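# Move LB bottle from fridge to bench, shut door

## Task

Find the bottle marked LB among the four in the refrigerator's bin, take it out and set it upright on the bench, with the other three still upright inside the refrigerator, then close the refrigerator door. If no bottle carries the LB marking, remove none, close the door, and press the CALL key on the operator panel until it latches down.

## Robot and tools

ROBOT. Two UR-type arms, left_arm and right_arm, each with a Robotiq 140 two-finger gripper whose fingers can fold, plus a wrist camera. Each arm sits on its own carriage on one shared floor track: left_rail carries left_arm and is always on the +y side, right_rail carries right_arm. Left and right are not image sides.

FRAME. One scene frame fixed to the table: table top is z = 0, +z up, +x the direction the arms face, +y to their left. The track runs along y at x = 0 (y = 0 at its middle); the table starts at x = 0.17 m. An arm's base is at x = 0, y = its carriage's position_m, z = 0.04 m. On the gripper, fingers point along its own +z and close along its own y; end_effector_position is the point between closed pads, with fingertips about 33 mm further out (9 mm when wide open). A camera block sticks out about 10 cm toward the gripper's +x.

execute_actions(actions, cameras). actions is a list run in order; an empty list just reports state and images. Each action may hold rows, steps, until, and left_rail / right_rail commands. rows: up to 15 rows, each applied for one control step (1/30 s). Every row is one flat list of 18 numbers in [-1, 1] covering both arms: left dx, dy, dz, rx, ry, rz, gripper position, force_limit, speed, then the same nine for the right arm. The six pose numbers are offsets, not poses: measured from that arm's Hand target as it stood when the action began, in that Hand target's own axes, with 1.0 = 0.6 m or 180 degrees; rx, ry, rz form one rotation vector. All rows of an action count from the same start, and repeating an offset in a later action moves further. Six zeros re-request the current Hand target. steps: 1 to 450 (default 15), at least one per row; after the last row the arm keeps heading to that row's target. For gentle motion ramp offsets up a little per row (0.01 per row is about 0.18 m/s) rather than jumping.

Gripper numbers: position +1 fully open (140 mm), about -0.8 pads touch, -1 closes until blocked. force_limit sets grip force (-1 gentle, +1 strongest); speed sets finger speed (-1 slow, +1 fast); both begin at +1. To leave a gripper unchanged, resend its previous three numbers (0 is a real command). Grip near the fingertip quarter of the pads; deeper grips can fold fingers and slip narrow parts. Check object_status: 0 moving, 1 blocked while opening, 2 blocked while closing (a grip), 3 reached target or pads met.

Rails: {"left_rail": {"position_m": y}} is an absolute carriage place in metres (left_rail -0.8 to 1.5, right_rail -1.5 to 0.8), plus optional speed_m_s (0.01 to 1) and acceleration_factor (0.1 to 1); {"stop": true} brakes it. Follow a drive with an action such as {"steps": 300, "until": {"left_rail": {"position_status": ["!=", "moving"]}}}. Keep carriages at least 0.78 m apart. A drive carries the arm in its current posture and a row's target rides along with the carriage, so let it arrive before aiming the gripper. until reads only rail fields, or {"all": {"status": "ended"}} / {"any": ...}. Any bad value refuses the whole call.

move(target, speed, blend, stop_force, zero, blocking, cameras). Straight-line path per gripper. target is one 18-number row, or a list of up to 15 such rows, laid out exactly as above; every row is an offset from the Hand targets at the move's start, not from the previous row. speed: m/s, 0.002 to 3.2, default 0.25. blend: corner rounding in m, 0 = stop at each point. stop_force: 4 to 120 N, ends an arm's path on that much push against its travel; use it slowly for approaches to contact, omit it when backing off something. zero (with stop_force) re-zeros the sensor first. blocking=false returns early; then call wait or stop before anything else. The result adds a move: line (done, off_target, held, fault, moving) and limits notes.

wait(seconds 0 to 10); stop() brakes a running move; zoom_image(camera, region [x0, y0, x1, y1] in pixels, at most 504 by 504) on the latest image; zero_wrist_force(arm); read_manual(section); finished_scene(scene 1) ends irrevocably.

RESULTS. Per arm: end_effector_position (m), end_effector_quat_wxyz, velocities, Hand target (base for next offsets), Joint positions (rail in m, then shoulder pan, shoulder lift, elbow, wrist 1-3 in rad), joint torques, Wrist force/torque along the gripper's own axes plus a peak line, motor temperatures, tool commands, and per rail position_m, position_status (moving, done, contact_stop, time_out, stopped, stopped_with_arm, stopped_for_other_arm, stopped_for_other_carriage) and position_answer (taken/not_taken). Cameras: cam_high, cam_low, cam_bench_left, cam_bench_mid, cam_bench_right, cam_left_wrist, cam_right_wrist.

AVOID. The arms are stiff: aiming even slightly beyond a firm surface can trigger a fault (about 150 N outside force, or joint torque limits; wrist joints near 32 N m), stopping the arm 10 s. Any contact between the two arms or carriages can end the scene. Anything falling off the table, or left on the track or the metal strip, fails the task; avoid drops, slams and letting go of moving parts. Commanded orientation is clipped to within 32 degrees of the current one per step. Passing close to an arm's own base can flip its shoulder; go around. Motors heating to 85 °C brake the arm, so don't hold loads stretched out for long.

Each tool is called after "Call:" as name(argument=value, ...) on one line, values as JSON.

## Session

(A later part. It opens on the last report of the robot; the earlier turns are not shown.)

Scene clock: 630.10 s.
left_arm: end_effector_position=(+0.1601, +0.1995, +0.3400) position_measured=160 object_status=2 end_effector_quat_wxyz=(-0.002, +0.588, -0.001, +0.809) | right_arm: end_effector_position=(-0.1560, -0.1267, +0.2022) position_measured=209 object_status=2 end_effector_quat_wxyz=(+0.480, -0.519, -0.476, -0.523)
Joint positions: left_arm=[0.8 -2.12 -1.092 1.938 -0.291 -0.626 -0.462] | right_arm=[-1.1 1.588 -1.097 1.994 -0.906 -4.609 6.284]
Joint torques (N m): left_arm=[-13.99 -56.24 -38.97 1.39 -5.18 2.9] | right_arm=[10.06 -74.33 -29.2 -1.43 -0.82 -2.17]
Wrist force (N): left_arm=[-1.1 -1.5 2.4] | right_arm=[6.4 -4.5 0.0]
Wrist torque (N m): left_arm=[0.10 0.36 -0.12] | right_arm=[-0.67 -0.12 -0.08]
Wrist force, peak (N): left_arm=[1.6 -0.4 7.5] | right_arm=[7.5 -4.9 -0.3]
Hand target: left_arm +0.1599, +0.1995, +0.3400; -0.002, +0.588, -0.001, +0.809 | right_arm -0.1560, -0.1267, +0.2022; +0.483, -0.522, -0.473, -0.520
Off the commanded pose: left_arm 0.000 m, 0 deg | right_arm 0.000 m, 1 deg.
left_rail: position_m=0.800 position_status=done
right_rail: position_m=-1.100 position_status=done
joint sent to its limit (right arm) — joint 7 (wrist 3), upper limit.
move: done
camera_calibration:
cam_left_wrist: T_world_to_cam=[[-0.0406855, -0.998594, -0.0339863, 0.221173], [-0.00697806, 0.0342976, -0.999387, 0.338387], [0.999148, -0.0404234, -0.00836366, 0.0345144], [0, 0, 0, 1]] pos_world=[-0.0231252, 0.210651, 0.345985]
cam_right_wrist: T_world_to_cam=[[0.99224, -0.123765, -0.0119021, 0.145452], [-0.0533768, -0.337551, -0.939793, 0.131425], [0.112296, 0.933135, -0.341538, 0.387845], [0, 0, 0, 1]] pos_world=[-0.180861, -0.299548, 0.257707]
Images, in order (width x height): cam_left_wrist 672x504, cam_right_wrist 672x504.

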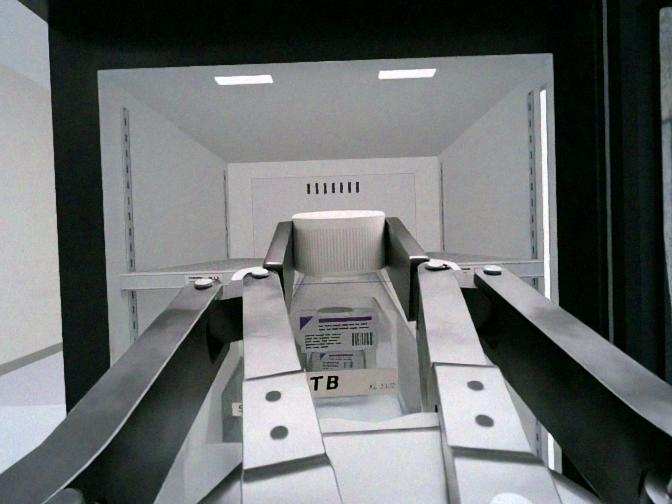

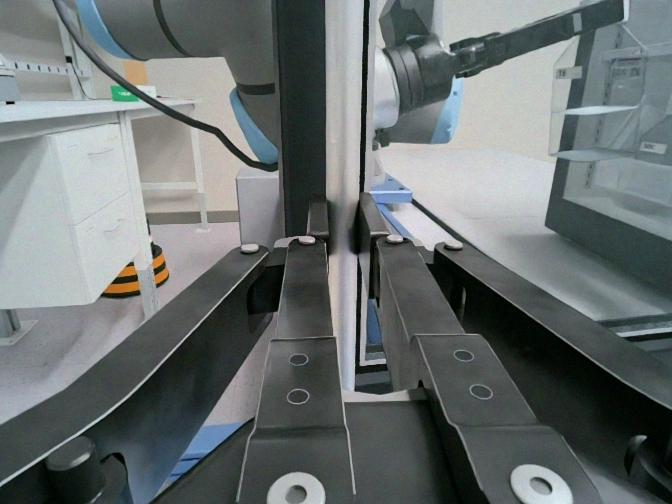

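Call:
move(target=[-0.0762,0.1783,0.0453,0,-0.2111,0,-1,0,-1,0,0,0,0,0,0,-1,-0.2,-1], speed=0.06, cameras=["cam_left_wrist","cam_right_wrist"])

Scene clock: 639.83 s.
left_arm: end_effector_position=(+0.2002, +0.0927, +0.3046) position_measured=160 object_status=2 end_effector_quat_wxyz=(-0.002, +0.819, +0.000, +0.574) | right_arm: end_effector_position=(-0.1560, -0.1267, +0.2022) position_measured=209 object_status=2 end_effector_quat_wxyz=(+0.480, -0.519, -0.476, -0.523)
Joint positions: left_arm=[0.8 -1.983 -1.347 1.917 -1.301 -0.537 0.662] | right_arm=[-1.1 1.588 -1.097 1.994 -0.906 -4.609 6.284]
Joint torques (N m): left_arm=[13.12 -81.88 -36.28 -5.79 -1.41 2.59] | right_arm=[10.21 -71.63 -28.91 -1.22 -0.61 -2.09]
Wrist force (N): left_arm=[-0.3 -1.2 3.5] | right_arm=[6.9 -4.5 -0.6]
Wrist torque (N m): left_arm=[-0.06 0.16 -0.14] | right_arm=[-0.68 -0.21 -0.08]
Wrist force, peak (N): left_arm=[0.3 -4.1 3.9] | right_arm=[7.1 -4.8 -0.1]
Hand target: left_arm +0.2002, +0.0927, +0.3046; -0.002, +0.819, +0.000, +0.574 | right_arm -0.1560, -0.1267, +0.2022; +0.483, -0.522, -0.473, -0.520
Off the commanded pose: left_arm 0.000 m, 0 deg | right_arm 0.000 m, 1 deg.
left_rail: position_m=0.800 position_status=done
right_rail: position_m=-1.100 position_status=done
joint sent to its limit (right arm) — joint 7 (wrist 3), upper limit.
move: done
camera_calibration:
cam_left_wrist: T_world_to_cam=[[-0.050125, -0.998743, -0.000578171, 0.106739], [-0.620702, 0.0316054, -0.783409, 0.364235], [0.782442, -0.0389095, -0.621506, 0.219859], [0, 0, 0, 1]] pos_world=[0.0594046, 0.103648, 0.42205]
cam_right_wrist: T_world_to_cam=[[0.99224, -0.123765, -0.0119021, 0.145452], [-0.0533768, -0.337551, -0.939793, 0.131425], [0.112296, 0.933135, -0.341538, 0.387845], [0, 0, 0, 1]] pos_world=[-0.180861, -0.299548, 0.257707]
Images, in order (width x height): cam_left_wrist 672x504, cam_right_wrist 672x504.

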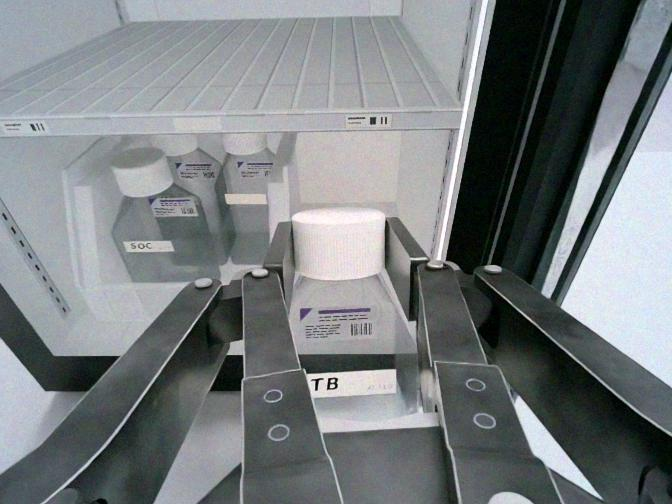

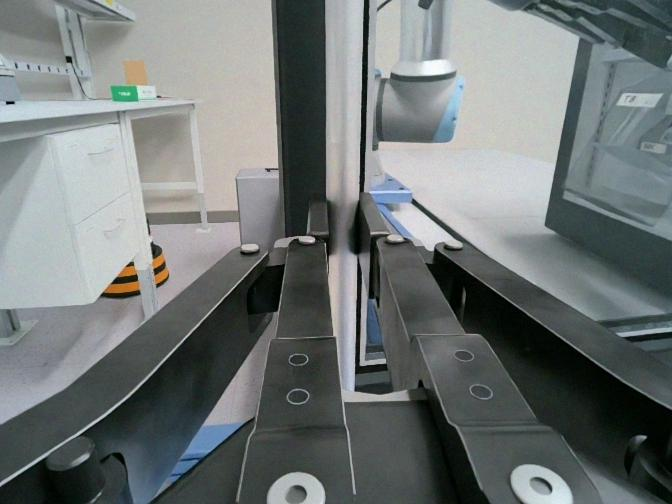

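Call:
zoom_image(camera="cam_left_wrist", region=[100, 110, 300, 290])

Scaled by 2.520 from the camera's 672x504 image, which has a finer 960x720 frame.

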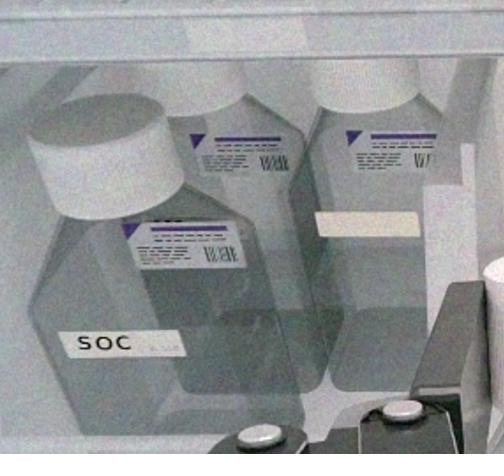

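Call:
move(target=[0.032,-0.1783,-0.0827,0,0.2111,0,-1,0,-1,0,0,0,0,0,0,-1,-0.2,-1], speed=0.06, cameras=["cam_left_wrist"])

Call:
zoom_image(camera="cam_left_wrist", region=[220, 180, 460, 420])

Scene clock: 667.60 s.
left_arm: end_effector_position=(+0.1598, +0.1994, +0.3399) position_measured=160 object_status=2 end_effector_quat_wxyz=(-0.002, +0.588, -0.001, +0.809) | right_arm: end_effector_position=(-0.1560, -0.1267, +0.2022) position_measured=209 object_status=2 end_effector_quat_wxyz=(+0.480, -0.519, -0.476, -0.523)
Joint positions: left_arm=[0.8 -2.121 -1.092 1.938 -0.291 -0.626 -0.461] | right_arm=[-1.1 1.588 -1.097 1.994 -0.906 -4.609 6.284]
Joint torques (N m): left_arm=[-14.17 -53.96 -19.88 11 -5.41 -1.96] | right_arm=[11.81 -68.48 -29.04 -0.44 -0.46 -1.92]
Wrist force (N): left_arm=[-1.3 -1.3 2.9] | right_arm=[6.6 -4.5 0.2]
Wrist torque (N m): left_arm=[0.15 0.38 0.00] | right_arm=[-0.66 -0.15 -0.08]
Wrist force, peak (N): left_arm=[-0.8 -2.4 3.7] | right_arm=[7.3 -4.4 -0.3]
Hand target: left_arm +0.1598, +0.1995, +0.3399; -0.002, +0.588, -0.001, +0.809 | right_arm -0.1560, -0.1267, +0.2022; +0.483, -0.522, -0.473, -0.520
Off the commanded pose: left_arm 0.000 m, 0 deg | right_arm 0.000 m, 1 deg.
left_rail: position_m=0.800 position_status=done
right_rail: position_m=-1.100 position_status=done
joint sent to its limit (right arm) — joint 7 (wrist 3), upper limit.
move: done
camera_calibration:
cam_left_wrist: T_world_to_cam=[[-0.0406922, -0.998594, -0.033978, 0.221162], [-0.00717798, 0.0342975, -0.999386, 0.338381], [0.999146, -0.0404233, -0.00856353, 0.0347837], [0, 0, 0, 1]] pos_world=[-0.0233255, 0.210651, 0.345985]
Images, in order (width x height): cam_left_wrist 672x504.

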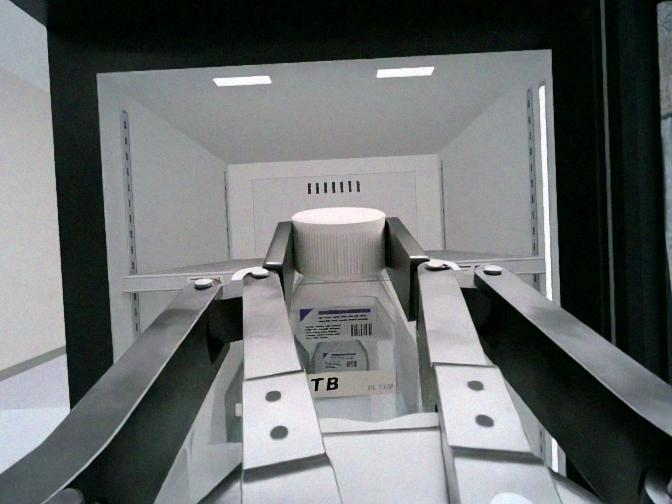

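Scaled by 2.100 from the camera's 672x504 image, which has a finer 960x720 frame.

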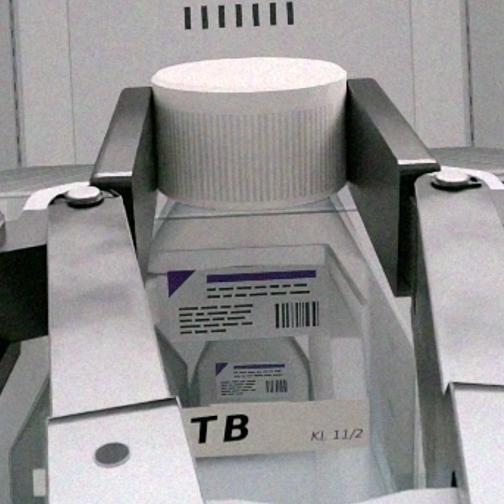

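Call:
move(target=[[-0.0387,-0.001,0.1137,0,0,0,-1,0,-1,0,0,0,0,0,0,-1,-0.2,-1],[-0.2267,-0.001,0.1822,0,0,0,-1,0,-1,0,0,0,0,0,0,-1,-0.2,-1]], speed=0.04, blend=[0.01,0], stop_force=12, cameras=["cam_left_wrist"])

Call:
zoom_image(camera="cam_left_wrist", region=[220, 230, 460, 420])

Scene clock: 683.17 s.
left_arm: end_effector_position=(+0.2500, +0.2005, +0.3157) position_measured=160 object_status=2 end_effector_quat_wxyz=(-0.002, +0.588, -0.001, +0.809) | right_arm: end_effector_position=(-0.1560, -0.1267, +0.2022) position_measured=209 object_status=2 end_effector_quat_wxyz=(+0.480, -0.519, -0.476, -0.523)
Joint positions: left_arm=[0.8 -1.985 -1.056 1.962 -0.23 -0.516 -0.606] | right_arm=[-1.1 1.588 -1.097 1.994 -0.906 -4.609 6.284]
Joint torques (N m): left_arm=[-16.32 -86.68 -35.91 7.15 -3.81 1.15] | right_arm=[9.67 -69.29 -28.67 -0.13 -0.04 -1.82]
Wrist force (N): left_arm=[2.5 -2.4 3.3] | right_arm=[6.8 -4.8 -0.4]
Wrist torque (N m): left_arm=[0.13 0.47 0.01] | right_arm=[-0.62 -0.10 -0.08]
Wrist force, peak (N): left_arm=[13.6 -1.2 3.0] | right_arm=[7.5 -5.0 0.0]
Hand target: left_arm +0.2500, +0.2005, +0.3157; -0.002, +0.588, -0.001, +0.809 (not the last commanded pose) | right_arm -0.1560, -0.1267, +0.2022; +0.483, -0.522, -0.473, -0.520
Off the commanded pose: left_arm 0.091 m, 0 deg | right_arm 0.000 m, 1 deg.
left_rail: position_m=0.800 position_status=done
right_rail: position_m=-1.100 position_status=done
joint sent to its limit (right arm) — joint 7 (wrist 3), upper limit.
move: contact (left_arm); path passed 1 of 2 targets
camera_calibration:
cam_left_wrist: T_world_to_cam=[[-0.0406888, -0.998594, -0.0339822, 0.225006], [-0.00707802, 0.0342975, -0.999387, 0.314702], [0.999147, -0.0404233, -0.00846359, -0.0555393], [0, 0, 0, 1]] pos_world=[0.0668747, 0.211651, 0.321685]
Images, in order (width x height): cam_left_wrist 672x504.

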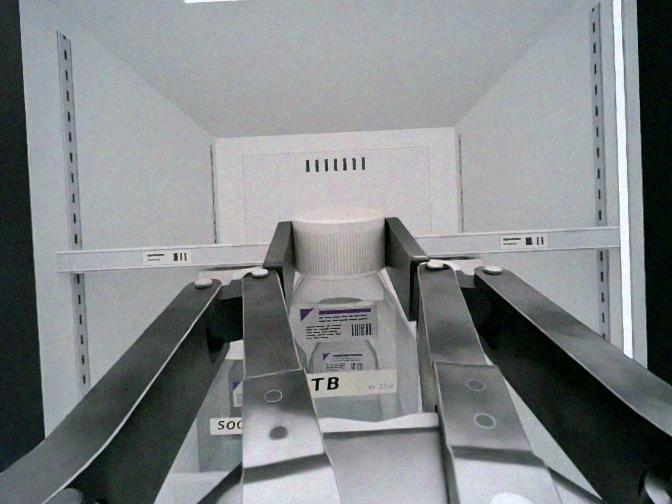

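Scaled by 2.100 from the camera's 672x504 image, which has a finer 960x720 frame.

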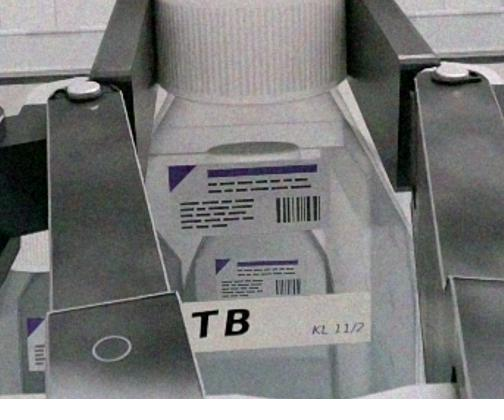

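Call:
move(target=[0.0516,0,-0.0046,0,0,0,-1,0,-1,0,0,0,0,0,0,-1,-0.2,-1], speed=0.04, cameras=["cam_left_wrist"])

Call:
move(target=[-0.1896,0,0.0666,0,0,0,-1,0,-1,0,0,0,0,0,0,-1,-0.2,-1], speed=0.03, stop_force=12, cameras=["cam_left_wrist"])

Scene clock: 689.77 s.
left_arm: end_effector_position=(+0.2379, +0.2003, +0.3441) position_measured=160 object_status=2 end_effector_quat_wxyz=(-0.002, +0.588, -0.001, +0.809) | right_arm: end_effector_position=(-0.1560, -0.1267, +0.2022) position_measured=209 object_status=2 end_effector_quat_wxyz=(+0.480, -0.519, -0.476, -0.523)
Joint positions: left_arm=[0.8 -2.004 -1.097 1.954 -0.201 -0.531 -0.582] | right_arm=[-1.1 1.588 -1.097 1.994 -0.906 -4.609 6.284]
Joint torques (N m): left_arm=[-11.96 -87.61 -38.87 10.22 -6.51 2.42] | right_arm=[9.29 -68.26 -28.35 0.08 0.08 -1.95]
Wrist force (N): left_arm=[-0.8 -1.7 2.9] | right_arm=[7.8 -4.9 -0.5]
Wrist torque (N m): left_arm=[0.05 0.33 -0.15] | right_arm=[-0.63 -0.23 -0.08]
Wrist force, peak (N): left_arm=[2.6 -2.7 3.6] | right_arm=[7.8 -5.1 -0.5]
Hand target: left_arm +0.2379, +0.2003, +0.3443; -0.002, +0.588, -0.001, +0.809 | right_arm -0.1560, -0.1267, +0.2022; +0.483, -0.522, -0.473, -0.520
Off the commanded pose: left_arm 0.000 m, 0 deg | right_arm 0.000 m, 1 deg.
left_rail: position_m=0.800 position_status=done
right_rail: position_m=-1.100 position_status=done
joint sent to its limit (right arm) — joint 7 (wrist 3), upper limit.
move: done
camera_calibration:
cam_left_wrist: T_world_to_cam=[[-0.0406888, -0.998594, -0.0339822, 0.225379], [-0.00707802, 0.0342975, -0.999387, 0.343003], [0.999147, -0.0404233, -0.00846359, -0.0432133], [0, 0, 0, 1]] pos_world=[0.0547747, 0.211551, 0.350085]
Images, in order (width x height): cam_left_wrist 672x504.

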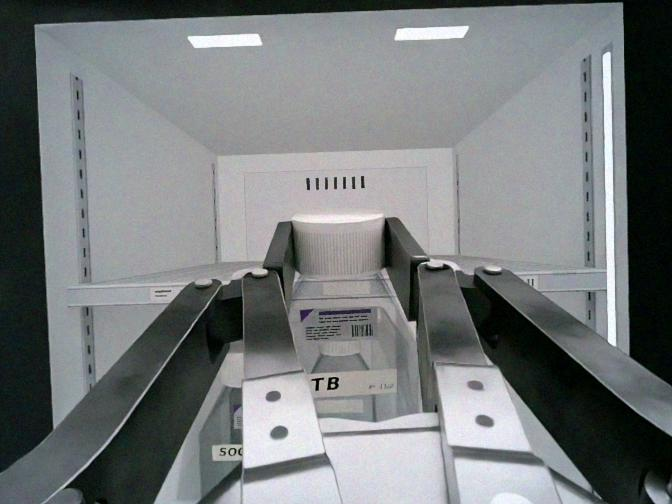

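Scene clock: 692.23 s.
left_arm: end_effector_position=(+0.2585, +0.2005, +0.3173) position_measured=160 object_status=2 end_effector_quat_wxyz=(-0.002, +0.588, -0.001, +0.809) | right_arm: end_effector_position=(-0.1560, -0.1267, +0.2022) position_measured=209 object_status=2 end_effector_quat_wxyz=(+0.480, -0.519, -0.476, -0.523)
Joint positions: left_arm=[0.8 -1.972 -1.056 1.962 -0.214 -0.506 -0.623] | right_arm=[-1.1 1.588 -1.097 1.994 -0.906 -4.609 6.284]
Joint torques (N m): left_arm=[-13.62 -86.74 -37.29 6.06 -2.37 1.11] | right_arm=[9.99 -68.15 -29.17 0.18 -0.01 -1.97]
Wrist force (N): left_arm=[6.1 -3.7 3.4] | right_arm=[6.9 -4.3 -0.5]
Wrist torque (N m): left_arm=[0.12 0.41 0.12] | right_arm=[-0.59 -0.20 -0.07]
Wrist force, peak (N): left_arm=[15.0 -0.6 2.9] | right_arm=[7.7 -5.3 -0.7]
Hand target: left_arm +0.2585, +0.2005, +0.3173; -0.002, +0.588, -0.001, +0.809 (not the last commanded pose) | right_arm -0.1560, -0.1267, +0.2022; +0.483, -0.522, -0.473, -0.520
Off the commanded pose: left_arm 0.087 m, 0 deg | right_arm 0.000 m, 1 deg.
left_rail: position_m=0.800 position_status=done
right_rail: position_m=-1.100 position_status=done
joint sent to its limit (right arm) — joint 7 (wrist 3), upper limit.
move: contact (left_arm)
camera_calibration:
cam_left_wrist: T_world_to_cam=[[-0.040589, -0.998598, -0.0339836, 0.225496], [-0.00708145, 0.0342982, -0.999387, 0.316357], [0.999151, -0.0403235, -0.00846365, -0.0639356], [0, 0, 0, 1]] pos_world=[0.0752743, 0.211751, 0.323285]
Images, in order (width x height): cam_left_wrist 672x504.

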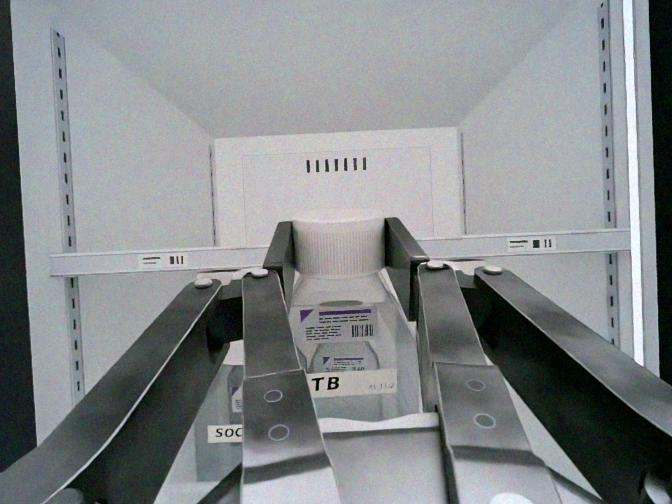

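Call:
move(target=[0.035,-0.0075,-0.002,0,0,0,-1,0,-1,0,0,0,0,0,0,-1,-0.2,-1], speed=0.04, cameras=[])

Call:
move(target=[-0.168,0,0.055,0,0,0,-1,0,-1,0,0,0,0,0,0,-1,-0.2,-1], speed=0.03, stop_force=12, cameras=["cam_left_wrist"])

Call:
zoom_image(camera="cam_left_wrist", region=[180, 280, 480, 504])

Scene clock: 700.03 s.
left_arm: end_effector_position=(+0.2509, +0.2049, +0.3367) position_measured=160 object_status=2 end_effector_quat_wxyz=(-0.002, +0.588, -0.001, +0.809) | right_arm: end_effector_position=(-0.1560, -0.1267, +0.2022) position_measured=209 object_status=2 end_effector_quat_wxyz=(+0.480, -0.519, -0.476, -0.523)
Joint positions: left_arm=[0.8 -1.987 -1.091 1.966 -0.201 -0.517 -0.603] | right_arm=[-1.1 1.588 -1.097 1.994 -0.906 -4.609 6.284]
Joint torques (N m): left_arm=[-12.66 -86.08 -19.05 10.68 -6.37 2.03] | right_arm=[10.41 -69.64 -29.42 0.41 0.2 -1.8]
Wrist force (N): left_arm=[-0.1 -1.6 2.9] | right_arm=[7.4 -4.8 -0.4]
Wrist torque (N m): left_arm=[0.06 0.18 -0.15] | right_arm=[-0.63 -0.19 -0.08]
Wrist force, peak (N): left_arm=[6.2 -4.0 3.7] | right_arm=[7.6 -4.9 -0.5]
Hand target: left_arm +0.2508, +0.2050, +0.3369; -0.002, +0.588, -0.001, +0.809 | right_arm -0.1560, -0.1267, +0.2022; +0.483, -0.522, -0.473, -0.520
Off the commanded pose: left_arm 0.000 m, 0 deg | right_arm 0.000 m, 1 deg.
left_rail: position_m=0.800 position_status=done
right_rail: position_m=-1.100 position_status=done
joint sent to its limit (right arm) — joint 7 (wrist 3), upper limit.
move: done
No camera images: "cameras" was empty.

Scene clock: 702.13 s.
left_arm: end_effector_position=(+0.2643, +0.2051, +0.3184) position_measured=160 object_status=2 end_effector_quat_wxyz=(-0.002, +0.588, -0.001, +0.809) | right_arm: end_effector_position=(-0.1560, -0.1267, +0.2022) position_measured=209 object_status=2 end_effector_quat_wxyz=(+0.480, -0.519, -0.476, -0.523)
Joint positions: left_arm=[0.8 -1.966 -1.062 1.971 -0.21 -0.501 -0.631] | right_arm=[-1.1 1.588 -1.097 1.994 -0.906 -4.609 6.284]
Joint torques (N m): left_arm=[-13.53 -86.07 -35.93 6.47 -2.04 0.79] | right_arm=[9.42 -69.04 -29.71 0.45 0.2 -1.8]
Wrist force (N): left_arm=[6.6 -3.5 3.6] | right_arm=[6.7 -4.7 -0.2]
Wrist torque (N m): left_arm=[0.08 0.45 0.07] | right_arm=[-0.68 -0.12 -0.08]
Wrist force, peak (N): left_arm=[16.4 0.8 4.4] | right_arm=[7.9 -4.7 -0.5]
Hand target: left_arm +0.2643, +0.2051, +0.3184; -0.002, +0.588, -0.001, +0.809 (not the last commanded pose) | right_arm -0.1560, -0.1267, +0.2022; +0.483, -0.522, -0.473, -0.520
Off the commanded pose: left_arm 0.083 m, 0 deg | right_arm 0.000 m, 1 deg.
left_rail: position_m=0.800 position_status=done
right_rail: position_m=-1.100 position_status=done
joint sent to its limit (right arm) — joint 7 (wrist 3), upper limit.
move: contact (left_arm)
camera_calibration:
cam_left_wrist: T_world_to_cam=[[-0.0404926, -0.998602, -0.0339809, 0.230258], [-0.00718484, 0.0342989, -0.999386, 0.317451], [0.999154, -0.0402235, -0.00856364, -0.069528], [0, 0, 0, 1]] pos_world=[0.0810737, 0.216252, 0.324485]
Images, in order (width x height): cam_left_wrist 672x504.

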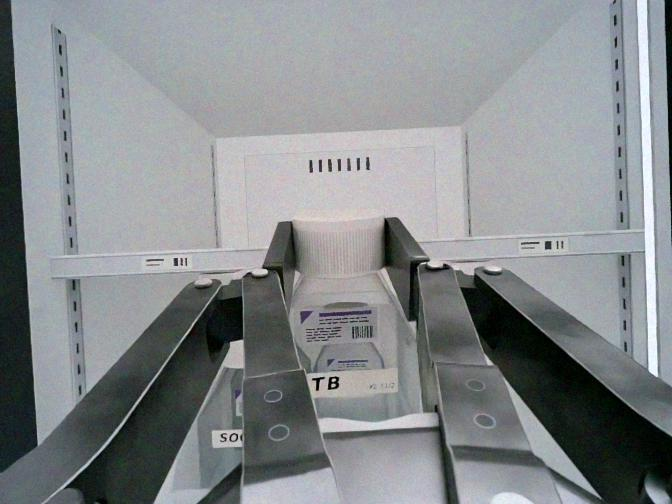

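Scaled by 1.680 from the camera's 672x504 image, which has a finer 960x720 frame.

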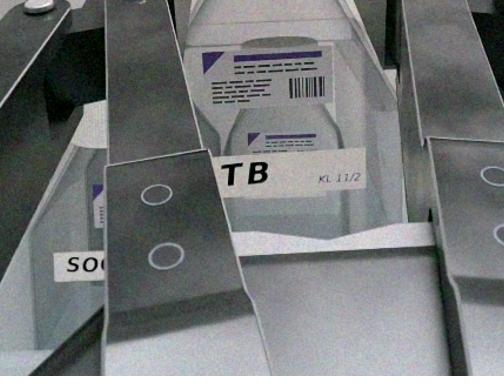

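Call:
move(target=[[0.105,0,-0.0535,0,0,0,-1,0,-1,0,0,0,0,0,0,-1,-0.2,-1],[0.0647,0.1877,-0.1093,0,-0.0556,0,-1,0,-1,0,0,0,0,0,0,-1,-0.2,-1]], speed=0.06, blend=[0.01,0], cameras=["cam_left_wrist","cam_right_wrist","cam_high"])

Call:
zoom_image(camera="cam_right_wrist", region=[440, 0, 672, 230])

Scene clock: 736.67 s.
left_arm: end_effector_position=(+0.1903, +0.0922, +0.3347) position_measured=160 object_status=2 end_effector_quat_wxyz=(-0.002, +0.656, +0.000, +0.755) | right_arm: end_effector_position=(-0.1560, -0.1267, +0.2022) position_measured=209 object_status=2 end_effector_quat_wxyz=(+0.480, -0.519, -0.476, -0.523)
Joint positions: left_arm=[0.8 -2.018 -1.072 1.747 -0.363 -0.47 -0.276] | right_arm=[-1.1 1.588 -1.097 1.994 -0.906 -4.609 6.284]
Joint torques (N m): left_arm=[12.57 -63.82 -46.62 -0.15 1.37 2.34] | right_arm=[8.84 -69.34 -29.63 0.88 0.35 -1.89]
Wrist force (N): left_arm=[-0.2 -2.0 2.8] | right_arm=[7.2 -4.7 -0.3]
Wrist torque (N m): left_arm=[-0.10 0.17 -0.16] | right_arm=[-0.62 -0.18 -0.08]
Wrist force, peak (N): left_arm=[7.1 -3.7 3.5] | right_arm=[7.7 -4.9 -0.8]
Hand target: left_arm +0.1903, +0.0922, +0.3347; -0.002, +0.656, +0.000, +0.755 | right_arm -0.1560, -0.1267, +0.2022; +0.483, -0.522, -0.473, -0.520
Off the commanded pose: left_arm 0.000 m, 0 deg | right_arm 0.000 m, 1 deg.
left_rail: position_m=0.800 position_status=done
right_rail: position_m=-1.100 position_status=done
joint sent to its limit (right arm) — joint 7 (wrist 3), upper limit.
move: done
camera_calibration:
cam_left_wrist: T_world_to_cam=[[-0.0451747, -0.998642, -0.0259362, 0.113366], [-0.180599, 0.033699, -0.982979, 0.364648], [0.982519, -0.0397217, -0.181876, 0.0610983], [0, 0, 0, 1]] pos_world=[0.0109463, 0.103351, 0.372494]
cam_right_wrist: T_world_to_cam=[[0.99224, -0.123765, -0.0119021, 0.145452], [-0.0533768, -0.337551, -0.939793, 0.131425], [0.112296, 0.933135, -0.341538, 0.387845], [0, 0, 0, 1]] pos_world=[-0.180861, -0.299548, 0.257707]
Images, in order (width x height): cam_high 672x504, cam_left_wrist 672x504, cam_right_wrist 672x504.

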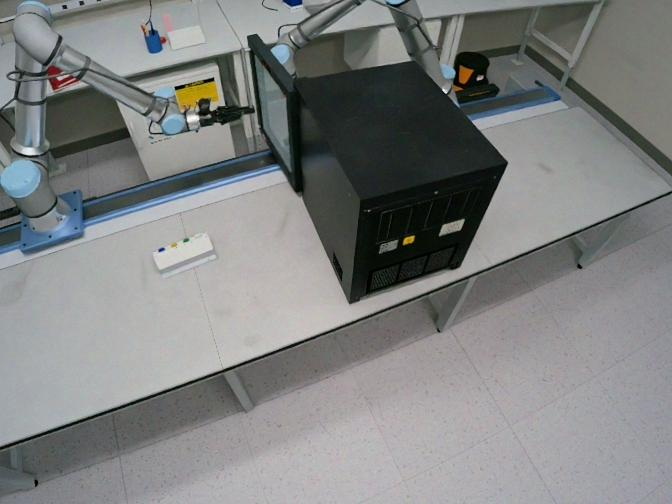

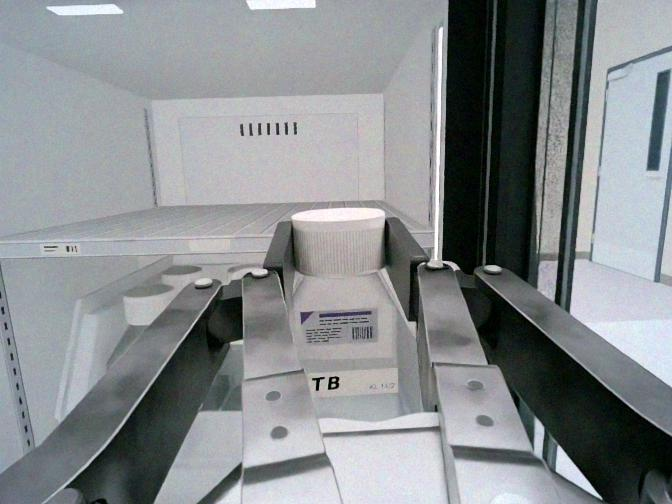

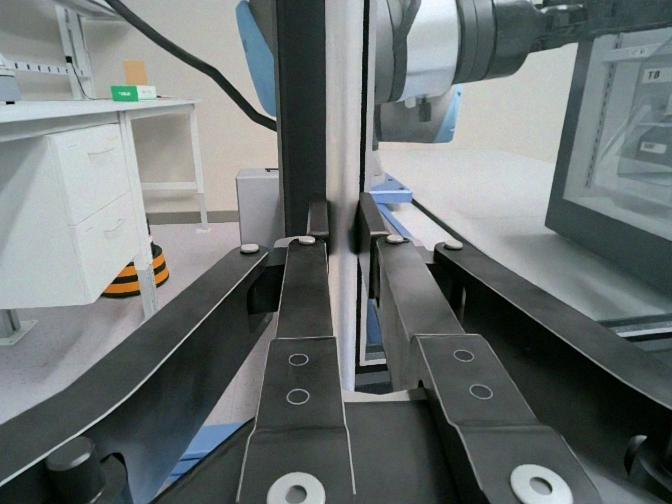

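Scaled by 2.172 from the camera's 672x504 image, which has a finer 960x720 frame.

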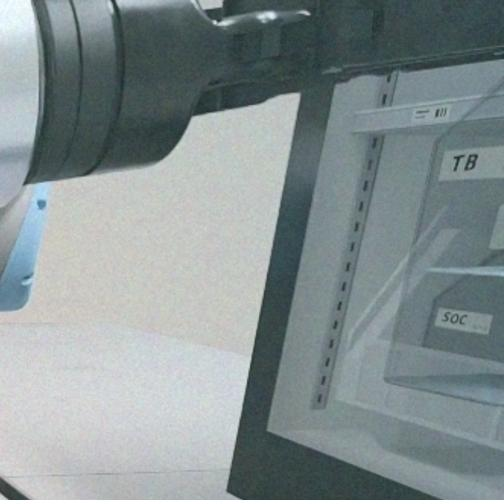

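Call:
move(target=[[-0.114,0,0.1523,0,0,0,-1,0,-1,0,0,0,0,0,0,-1,-0.2,-1],[-0.1528,0,0.2982,0,0,0,-1,0,-1,0,0,0,0,0,0,-1,-0.2,-1]], speed=0.06, blend=[0.02,0], stop_force=12, cameras=["cam_left_wrist","cam_right_wrist"])

Scene clock: 745.10 s.
left_arm: end_effector_position=(+0.3802, +0.0930, +0.2687) position_measured=160 object_status=2 end_effector_quat_wxyz=(-0.002, +0.656, +0.000, +0.755) | right_arm: end_effector_position=(-0.1559, -0.1268, +0.2022) position_measured=209 object_status=2 end_effector_quat_wxyz=(+0.480, -0.519, -0.475, -0.523)
Joint positions: left_arm=[0.8 -1.758 -0.955 1.738 -0.145 -0.235 -0.621] | right_arm=[-1.1 1.588 -1.097 1.994 -0.906 -4.609 6.284]
Joint torques (N m): left_arm=[20.68 -51.53 -57.09 11.06 0.33 -2.07] | right_arm=[14.22 -69.78 -54.94 -9.69 -14.2 -2.1]
Wrist force (N): left_arm=[-0.8 -1.5 3.0] | right_arm=[-1.9 28.1 -24.2]
Wrist torque (N m): left_arm=[-0.05 0.29 0.03] | right_arm=[-1.34 -0.26 -0.15]
Wrist force, peak (N): left_arm=[-1.0 -2.0 3.5] | right_arm=[-1.9 28.0 -24.4]
Hand target: left_arm +0.3802, +0.0930, +0.2687; -0.002, +0.656, +0.000, +0.755 | right_arm -0.1560, -0.1267, +0.2022; +0.483, -0.522, -0.473, -0.520
Off the commanded pose: left_arm 0.000 m, 0 deg | right_arm 0.000 m, 1 deg.
left_rail: position_m=0.800 position_status=done
right_rail: position_m=-1.100 position_status=done
joint sent to its limit (right arm) — joint 7 (wrist 3), upper limit.
move: done
camera_calibration:
cam_left_wrist: T_world_to_cam=[[-0.0450818, -0.998646, -0.0259517, 0.120919], [-0.180796, 0.0337053, -0.982943, 0.334071], [0.982487, -0.0396209, -0.18207, -0.137402], [0, 0, 0, 1]] pos_world=[0.200846, 0.104051, 0.306494]
cam_right_wrist: T_world_to_cam=[[0.99224, -0.123766, -0.0119019, 0.145451], [-0.0533875, -0.337639, -0.939761, 0.131388], [0.112292, 0.933103, -0.341626, 0.387858], [0, 0, 0, 1]] pos_world=[-0.180861, -0.299548, 0.257707]
Images, in order (width x height): cam_left_wrist 672x504, cam_right_wrist 672x504.

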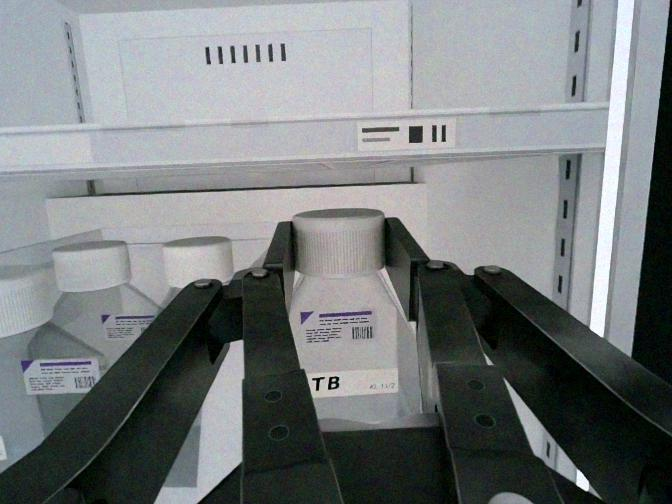

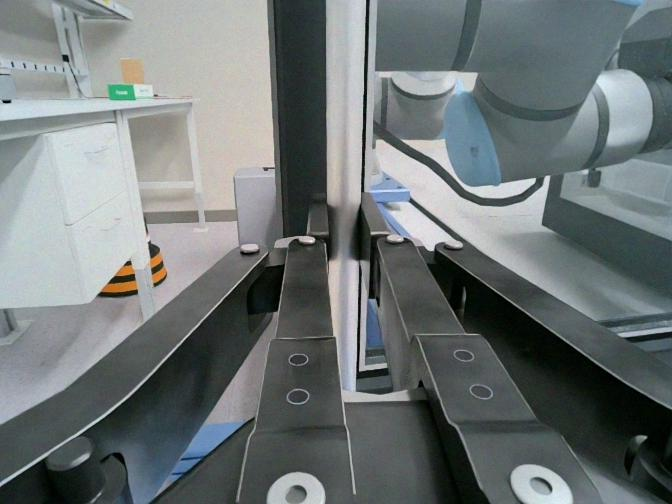

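Call:
move(target=[0,0,0,0,0,0,-1,0,-1,0,0.015,-0.06,0,0,0,-1,-0.2,-1], speed=0.04, cameras=["cam_right_wrist","cam_bench_mid","cam_bench_right"])

Scene clock: 752.20 s.
left_arm: end_effector_position=(+0.3802, +0.0930, +0.2687) position_measured=160 object_status=2 end_effector_quat_wxyz=(-0.002, +0.656, +0.000, +0.755) | right_arm: end_effector_position=(-0.1500, -0.1632, +0.2018) position_measured=209 object_status=2 end_effector_quat_wxyz=(+0.480, -0.519, -0.476, -0.523)
Joint positions: left_arm=[0.8 -1.758 -0.955 1.738 -0.145 -0.235 -0.621] | right_arm=[-1.1 1.58 -1.139 2.069 -0.939 -4.617 6.284]
Joint torques (N m): left_arm=[3.22 -101.12 -23.79 2.24 0.07 -1.92] | right_arm=[68.06 -99.45 -16.06 -6.43 -33.42 -1.95]
Wrist force (N): left_arm=[-0.3 -1.3 2.5] | right_arm=[-10.0 75.0 31.7]
Wrist torque (N m): left_arm=[-0.01 0.18 0.03] | right_arm=[-1.46 -0.43 -0.09]
Wrist force, peak (N): left_arm=[-0.7 -1.8 3.0] | right_arm=[-10.0 75.0 31.7]
Hand target: left_arm +0.3802, +0.0930, +0.2687; -0.002, +0.656, +0.000, +0.755 | right_arm -0.1501, -0.1634, +0.2018; +0.483, -0.522, -0.473, -0.520
Off the commanded pose: left_arm 0.000 m, 0 deg | right_arm 0.000 m, 1 deg.
left_rail: position_m=0.800 position_status=done
right_rail: position_m=-1.100 position_status=done
joint sent to its limit (right arm) — joint 7 (wrist 3), upper limit.
move: done
camera_calibration:
cam_right_wrist: T_world_to_cam=[[0.992218, -0.123947, -0.0118219, 0.13499], [-0.0533734, -0.33763, -0.939764, 0.11901], [0.112489, 0.933082, -0.341619, 0.421142], [0, 0, 0, 1]] pos_world=[-0.174962, -0.336048, 0.257307]
Images, in order (width x height): cam_bench_mid 672x504, cam_bench_right 672x504, cam_right_wrist 672x504.

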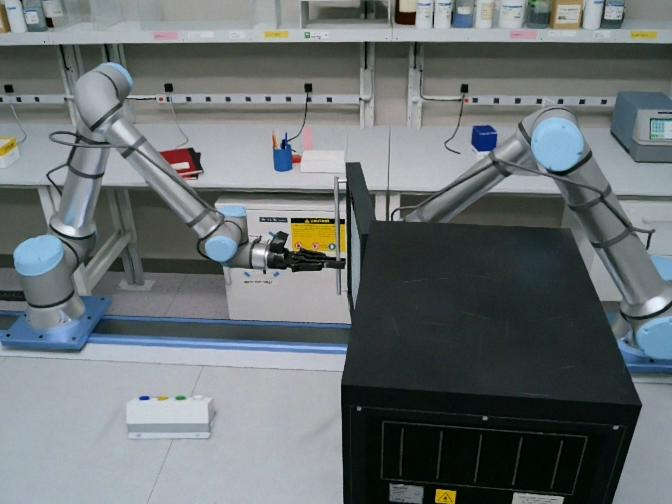

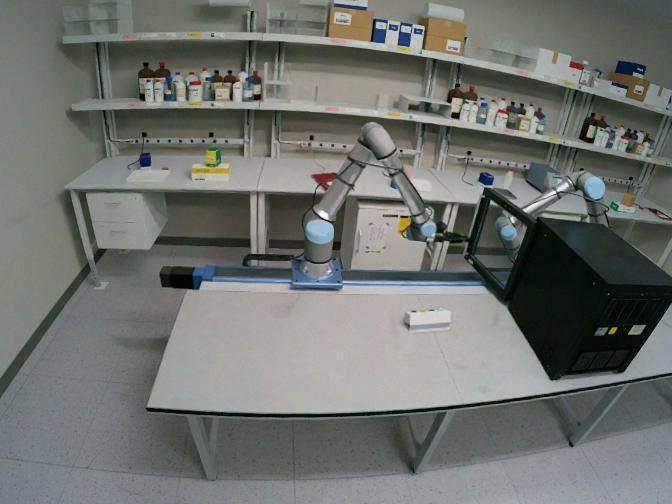

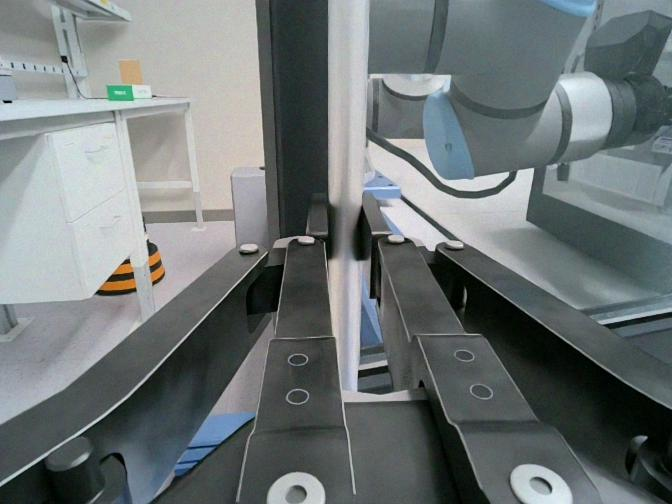

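Call:
move(target=[0,0,0,0,0,0,-1,0,-1,0,0.0195,0.0085,0,0,0,-1,-0.2,-1], speed=0.03, cameras=[])

Scene clock: 757.63 s.
left_arm: end_effector_position=(+0.3802, +0.0930, +0.2687) position_measured=160 object_status=2 end_effector_quat_wxyz=(-0.002, +0.656, +0.000, +0.755) | right_arm: end_effector_position=(-0.1380, -0.1593, +0.2017) position_measured=226 object_status=2 end_effector_quat_wxyz=(+0.480, -0.519, -0.476, -0.523)
Joint positions: left_arm=[0.8 -1.758 -0.955 1.738 -0.145 -0.235 -0.621] | right_arm=[-1.1 1.559 -1.138 2.068 -0.938 -4.637 6.284]
Joint torques (N m): left_arm=[-11.36 -102.29 -22.1 2.27 -1.53 0.4] | right_arm=[-3.47 -71.85 -25.44 -0.94 -1.39 -2]
Wrist force (N): left_arm=[-0.2 -1.7 2.4] | right_arm=[-4.5 4.7 -0.3]
Wrist torque (N m): left_arm=[-0.09 0.16 0.03] | right_arm=[0.76 0.51 -0.25]
Wrist force, peak (N): left_arm=[-0.4 -1.9 3.0] | right_arm=[-10.5 77.7 32.8]
Hand target: left_arm +0.3802, +0.0930, +0.2687; -0.002, +0.656, +0.000, +0.755 | right_arm -0.1380, -0.1593, +0.2017; +0.483, -0.522, -0.473, -0.520
Off the commanded pose: left_arm 0.000 m, 0 deg | right_arm 0.000 m, 1 deg.
left_rail: position_m=0.800 position_status=done
right_rail: position_m=-1.100 position_status=done
joint sent to its limit (right arm) — joint 7 (wrist 3), upper limit.
move: done
No camera images: "cameras" was empty.

Call:
wait(seconds=0.2, cameras=["cam_right_wrist","cam_left_wrist"])

Scene clock: 759.53 s.
left_arm: end_effector_position=(+0.3802, +0.0930, +0.2687) position_measured=160 object_status=2 end_effector_quat_wxyz=(-0.002, +0.656, +0.000, +0.755) | right_arm: end_effector_position=(-0.1380, -0.1593, +0.2017) position_measured=226 object_status=2 end_effector_quat_wxyz=(+0.480, -0.519, -0.476, -0.523)
Joint positions: left_arm=[0.8 -1.758 -0.955 1.738 -0.145 -0.235 -0.621] | right_arm=[-1.1 1.559 -1.138 2.068 -0.938 -4.637 6.284]
Joint torques (N m): left_arm=[-12.19 -102.1 -23.59 2.26 -2.06 0.59] | right_arm=[13.25 -86.29 -23.63 -0.88 -1.44 -1.78]
Wrist force (N): left_arm=[-0.4 -1.6 2.5] | right_arm=[-4.3 5.2 0.1]
Wrist torque (N m): left_arm=[-0.07 0.22 0.03] | right_arm=[0.77 0.52 -0.25]
Wrist force, peak (N): left_arm=[-0.4 -2.0 2.8] | right_arm=[-4.4 5.6 -0.3]
Hand target: left_arm +0.3802, +0.0930, +0.2687; -0.002, +0.656, +0.000, +0.755 | right_arm -0.1380, -0.1593, +0.2017; +0.483, -0.522, -0.473, -0.520
Tool commands: left_gripper/position=-1.0 left_gripper/force_limit=+0.0 left_gripper/speed=-1.0 right_gripper/position=-1.0 right_gripper/force_limit=-0.2 right_gripper/speed=-1.0
Off the commanded pose: left_arm 0.000 m, 0 deg | right_arm 0.000 m, 1 deg.
left_rail: position_m=0.800 position_status=done
right_rail: position_m=-1.100 position_status=done
wait: 0.20 s; at rest from the start
camera_calibration:
cam_left_wrist: T_world_to_cam=[[-0.0451799, -0.998642, -0.025933, 0.120932], [-0.180792, 0.0337046, -0.982944, 0.334071], [0.982483, -0.0397208, -0.18207, -0.137391], [0, 0, 0, 1]] pos_world=[0.200846, 0.104051, 0.306494]
cam_right_wrist: T_world_to_cam=[[0.99224, -0.123792, -0.0116425, 0.123487], [-0.0531787, -0.33787, -0.939689, 0.120846], [0.112393, 0.933016, -0.341831, 0.416032], [0, 0, 0, 1]] pos_world=[-0.162861, -0.332048, 0.257208]
Images, in order (width x height): cam_left_wrist 672x504, cam_right_wrist 672x504.

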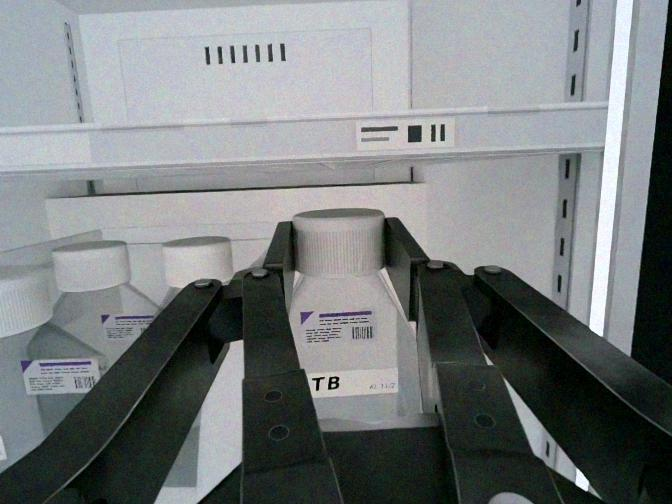

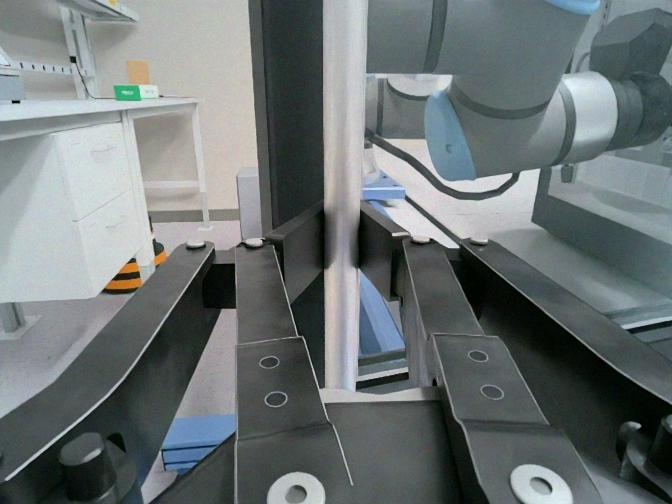

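Call:
move(target=[-0.045,0,-0.0064,0,0,0,-1,0,-1,0,0,0,0,0,0,-1,-0.2,-1], speed=0.02, stop_force=4, cameras=["cam_left_wrist","cam_right_wrist"])

Scene clock: 764.13 s.
left_arm: end_effector_position=(+0.3801, +0.0932, +0.2422) position_measured=160 object_status=2 end_effector_quat_wxyz=(-0.002, +0.656, +0.000, +0.755) | right_arm: end_effector_position=(-0.1380, -0.1593, +0.2017) position_measured=226 object_status=2 end_effector_quat_wxyz=(+0.480, -0.519, -0.476, -0.523)
Joint positions: left_arm=[0.8 -1.758 -0.924 1.745 -0.183 -0.235 -0.621] | right_arm=[-1.1 1.559 -1.138 2.068 -0.938 -4.637 6.284]
Joint torques (N m): left_arm=[-12.59 -100.94 -31.88 5.52 0.91 -0.52] | right_arm=[13.4 -87.51 -25.85 -1 -1.44 -1.98]
Wrist force (N): left_arm=[3.6 -0.5 3.9] | right_arm=[-4.0 5.3 -0.6]
Wrist torque (N m): left_arm=[-0.05 0.35 -0.02] | right_arm=[0.80 0.51 -0.25]
Wrist force, peak (N): left_arm=[8.1 0.0 5.6] | right_arm=[-4.7 5.6 -0.2]
Hand target: left_arm +0.3801, +0.0931, +0.2422; -0.002, +0.656, +0.000, +0.755 (not the last commanded pose) | right_arm -0.1380, -0.1593, +0.2017; +0.483, -0.522, -0.473, -0.520
Off the commanded pose: left_arm 0.001 m, 0 deg | right_arm 0.000 m, 1 deg.
left_rail: position_m=0.800 position_status=done
right_rail: position_m=-1.100 position_status=done
joint sent to its limit (right arm) — joint 7 (wrist 3), upper limit.
move: contact (left_arm)
camera_calibration:
cam_left_wrist: T_world_to_cam=[[-0.0450986, -0.998643, -0.0260549, 0.120458], [-0.180696, 0.0338059, -0.982958, 0.307972], [0.982505, -0.039622, -0.181975, -0.142151], [0, 0, 0, 1]] pos_world=[0.200746, 0.104251, 0.279994]
cam_right_wrist: T_world_to_cam=[[0.99224, -0.123792, -0.0116425, 0.123487], [-0.0531787, -0.33787, -0.939689, 0.120846], [0.112393, 0.933016, -0.341831, 0.416032], [0, 0, 0, 1]] pos_world=[-0.162861, -0.332048, 0.257208]
Images, in order (width x height): cam_left_wrist 672x504, cam_right_wrist 672x504.

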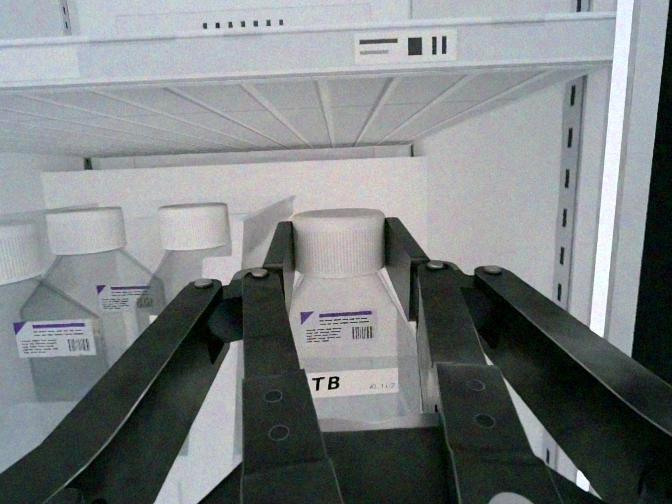

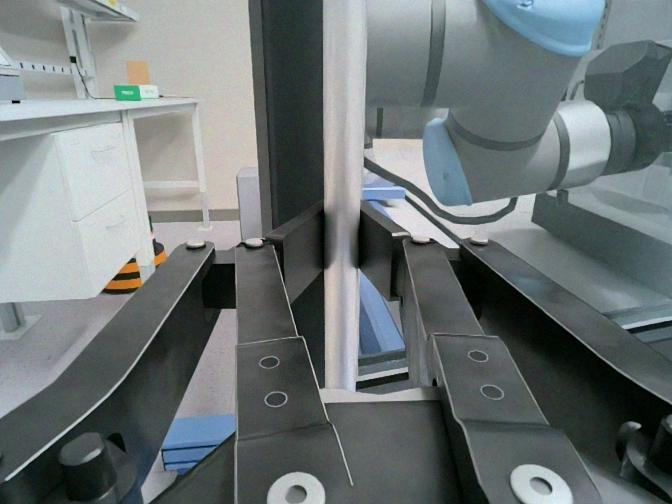

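Call:
move(target=[-0.003,0,-0.0004,0,0,0,-1,0,-1,0,0,0,0,0,0,-1,-0.2,-1], speed=0.01, cameras=[])

Call:
move(target=[0,0,0,0,0,0,-0.1,0,-1,0,0,0,0,0,0,-1,-0.2,-1], cameras=["cam_left_wrist"])

Scene clock: 767.77 s.
left_arm: end_effector_position=(+0.3801, +0.0931, +0.2405) position_measured=160 object_status=2 end_effector_quat_wxyz=(-0.002, +0.656, +0.000, +0.755) | right_arm: end_effector_position=(-0.1380, -0.1593, +0.2017) position_measured=226 object_status=2 end_effector_quat_wxyz=(+0.480, -0.519, -0.476, -0.523)
Joint positions: left_arm=[0.8 -1.758 -0.922 1.745 -0.186 -0.235 -0.621] | right_arm=[-1.1 1.559 -1.138 2.068 -0.938 -4.637 6.284]
Joint torques (N m): left_arm=[-1.48 -58.69 -13.71 -1.35 0.68 -1.52] | right_arm=[12.88 -86.76 -33.32 -1.32 -1.31 -2.11]
Wrist force (N): left_arm=[20.0 2.5 9.6] | right_arm=[-6.1 5.1 -0.1]
Wrist torque (N m): left_arm=[-0.11 0.77 -0.09] | right_arm=[0.82 0.50 -0.26]
Wrist force, peak (N): left_arm=[22.1 4.3 10.0] | right_arm=[-6.6 5.1 -0.4]
Hand target: left_arm +0.3802, +0.0931, +0.2404; -0.002, +0.656, +0.000, +0.755 | right_arm -0.1380, -0.1593, +0.2017; +0.483, -0.522, -0.473, -0.520
Off the commanded pose: left_arm 0.000 m, 0 deg | right_arm 0.000 m, 1 deg.
left_rail: position_m=0.800 position_status=done
right_rail: position_m=-1.100 position_status=done
joint sent to its limit (right arm) — joint 7 (wrist 3), upper limit.
move: done
No camera images: "cameras" was empty.

Scene clock: 768.47 s.
left_arm: end_effector_position=(+0.3801, +0.0932, +0.2403) position_measured=141 object_status=0 end_effector_quat_wxyz=(-0.002, +0.656, +0.000, +0.755) | right_arm: end_effector_position=(-0.1380, -0.1593, +0.2017) position_measured=226 object_status=2 end_effector_quat_wxyz=(+0.480, -0.519, -0.476, -0.523)
Joint positions: left_arm=[0.8 -1.758 -0.922 1.746 -0.186 -0.235 -0.621] | right_arm=[-1.1 1.559 -1.138 2.068 -0.938 -4.637 6.284]
Joint torques (N m): left_arm=[3.41 -87.86 -38.11 6.86 -2.12 0.77] | right_arm=[11.51 -86.22 -34.25 -1.3 -1.21 -1.8]
Wrist force (N): left_arm=[4.0 -1.4 3.2] | right_arm=[-4.3 4.9 -0.6]
Wrist torque (N m): left_arm=[-0.01 0.14 0.03] | right_arm=[0.78 0.50 -0.26]
Wrist force, peak (N): left_arm=[20.8 3.0 9.4] | right_arm=[-6.7 4.7 -0.3]
Hand target: left_arm +0.3802, +0.0931, +0.2404; -0.002, +0.656, +0.000, +0.755 | right_arm -0.1380, -0.1593, +0.2017; +0.483, -0.522, -0.473, -0.520
Off the commanded pose: left_arm 0.000 m, 0 deg | right_arm 0.000 m, 1 deg.
left_rail: position_m=0.800 position_status=done
right_rail: position_m=-1.100 position_status=done
joint sent to its limit (right arm) — joint 7 (wrist 3), upper limit.
move: done
camera_calibration:
cam_left_wrist: T_world_to_cam=[[-0.045196, -0.998639, -0.0260329, 0.120422], [-0.180693, 0.0338019, -0.982959, 0.306105], [0.982501, -0.0397218, -0.181974, -0.142486], [0, 0, 0, 1]] pos_world=[0.200746, 0.104251, 0.278094]
Images, in order (width x height): cam_left_wrist 672x504.

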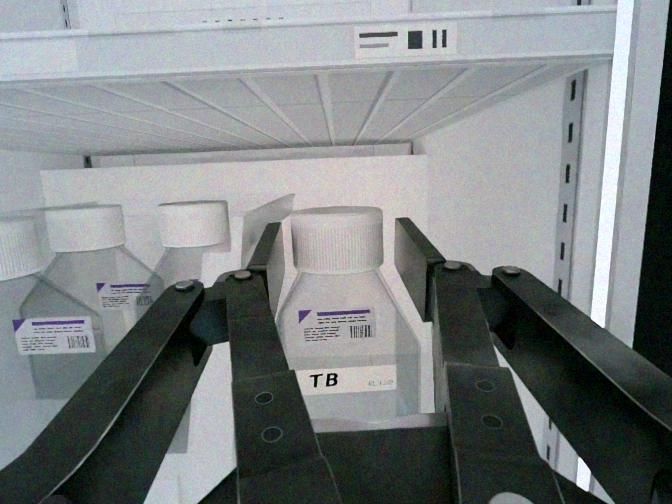

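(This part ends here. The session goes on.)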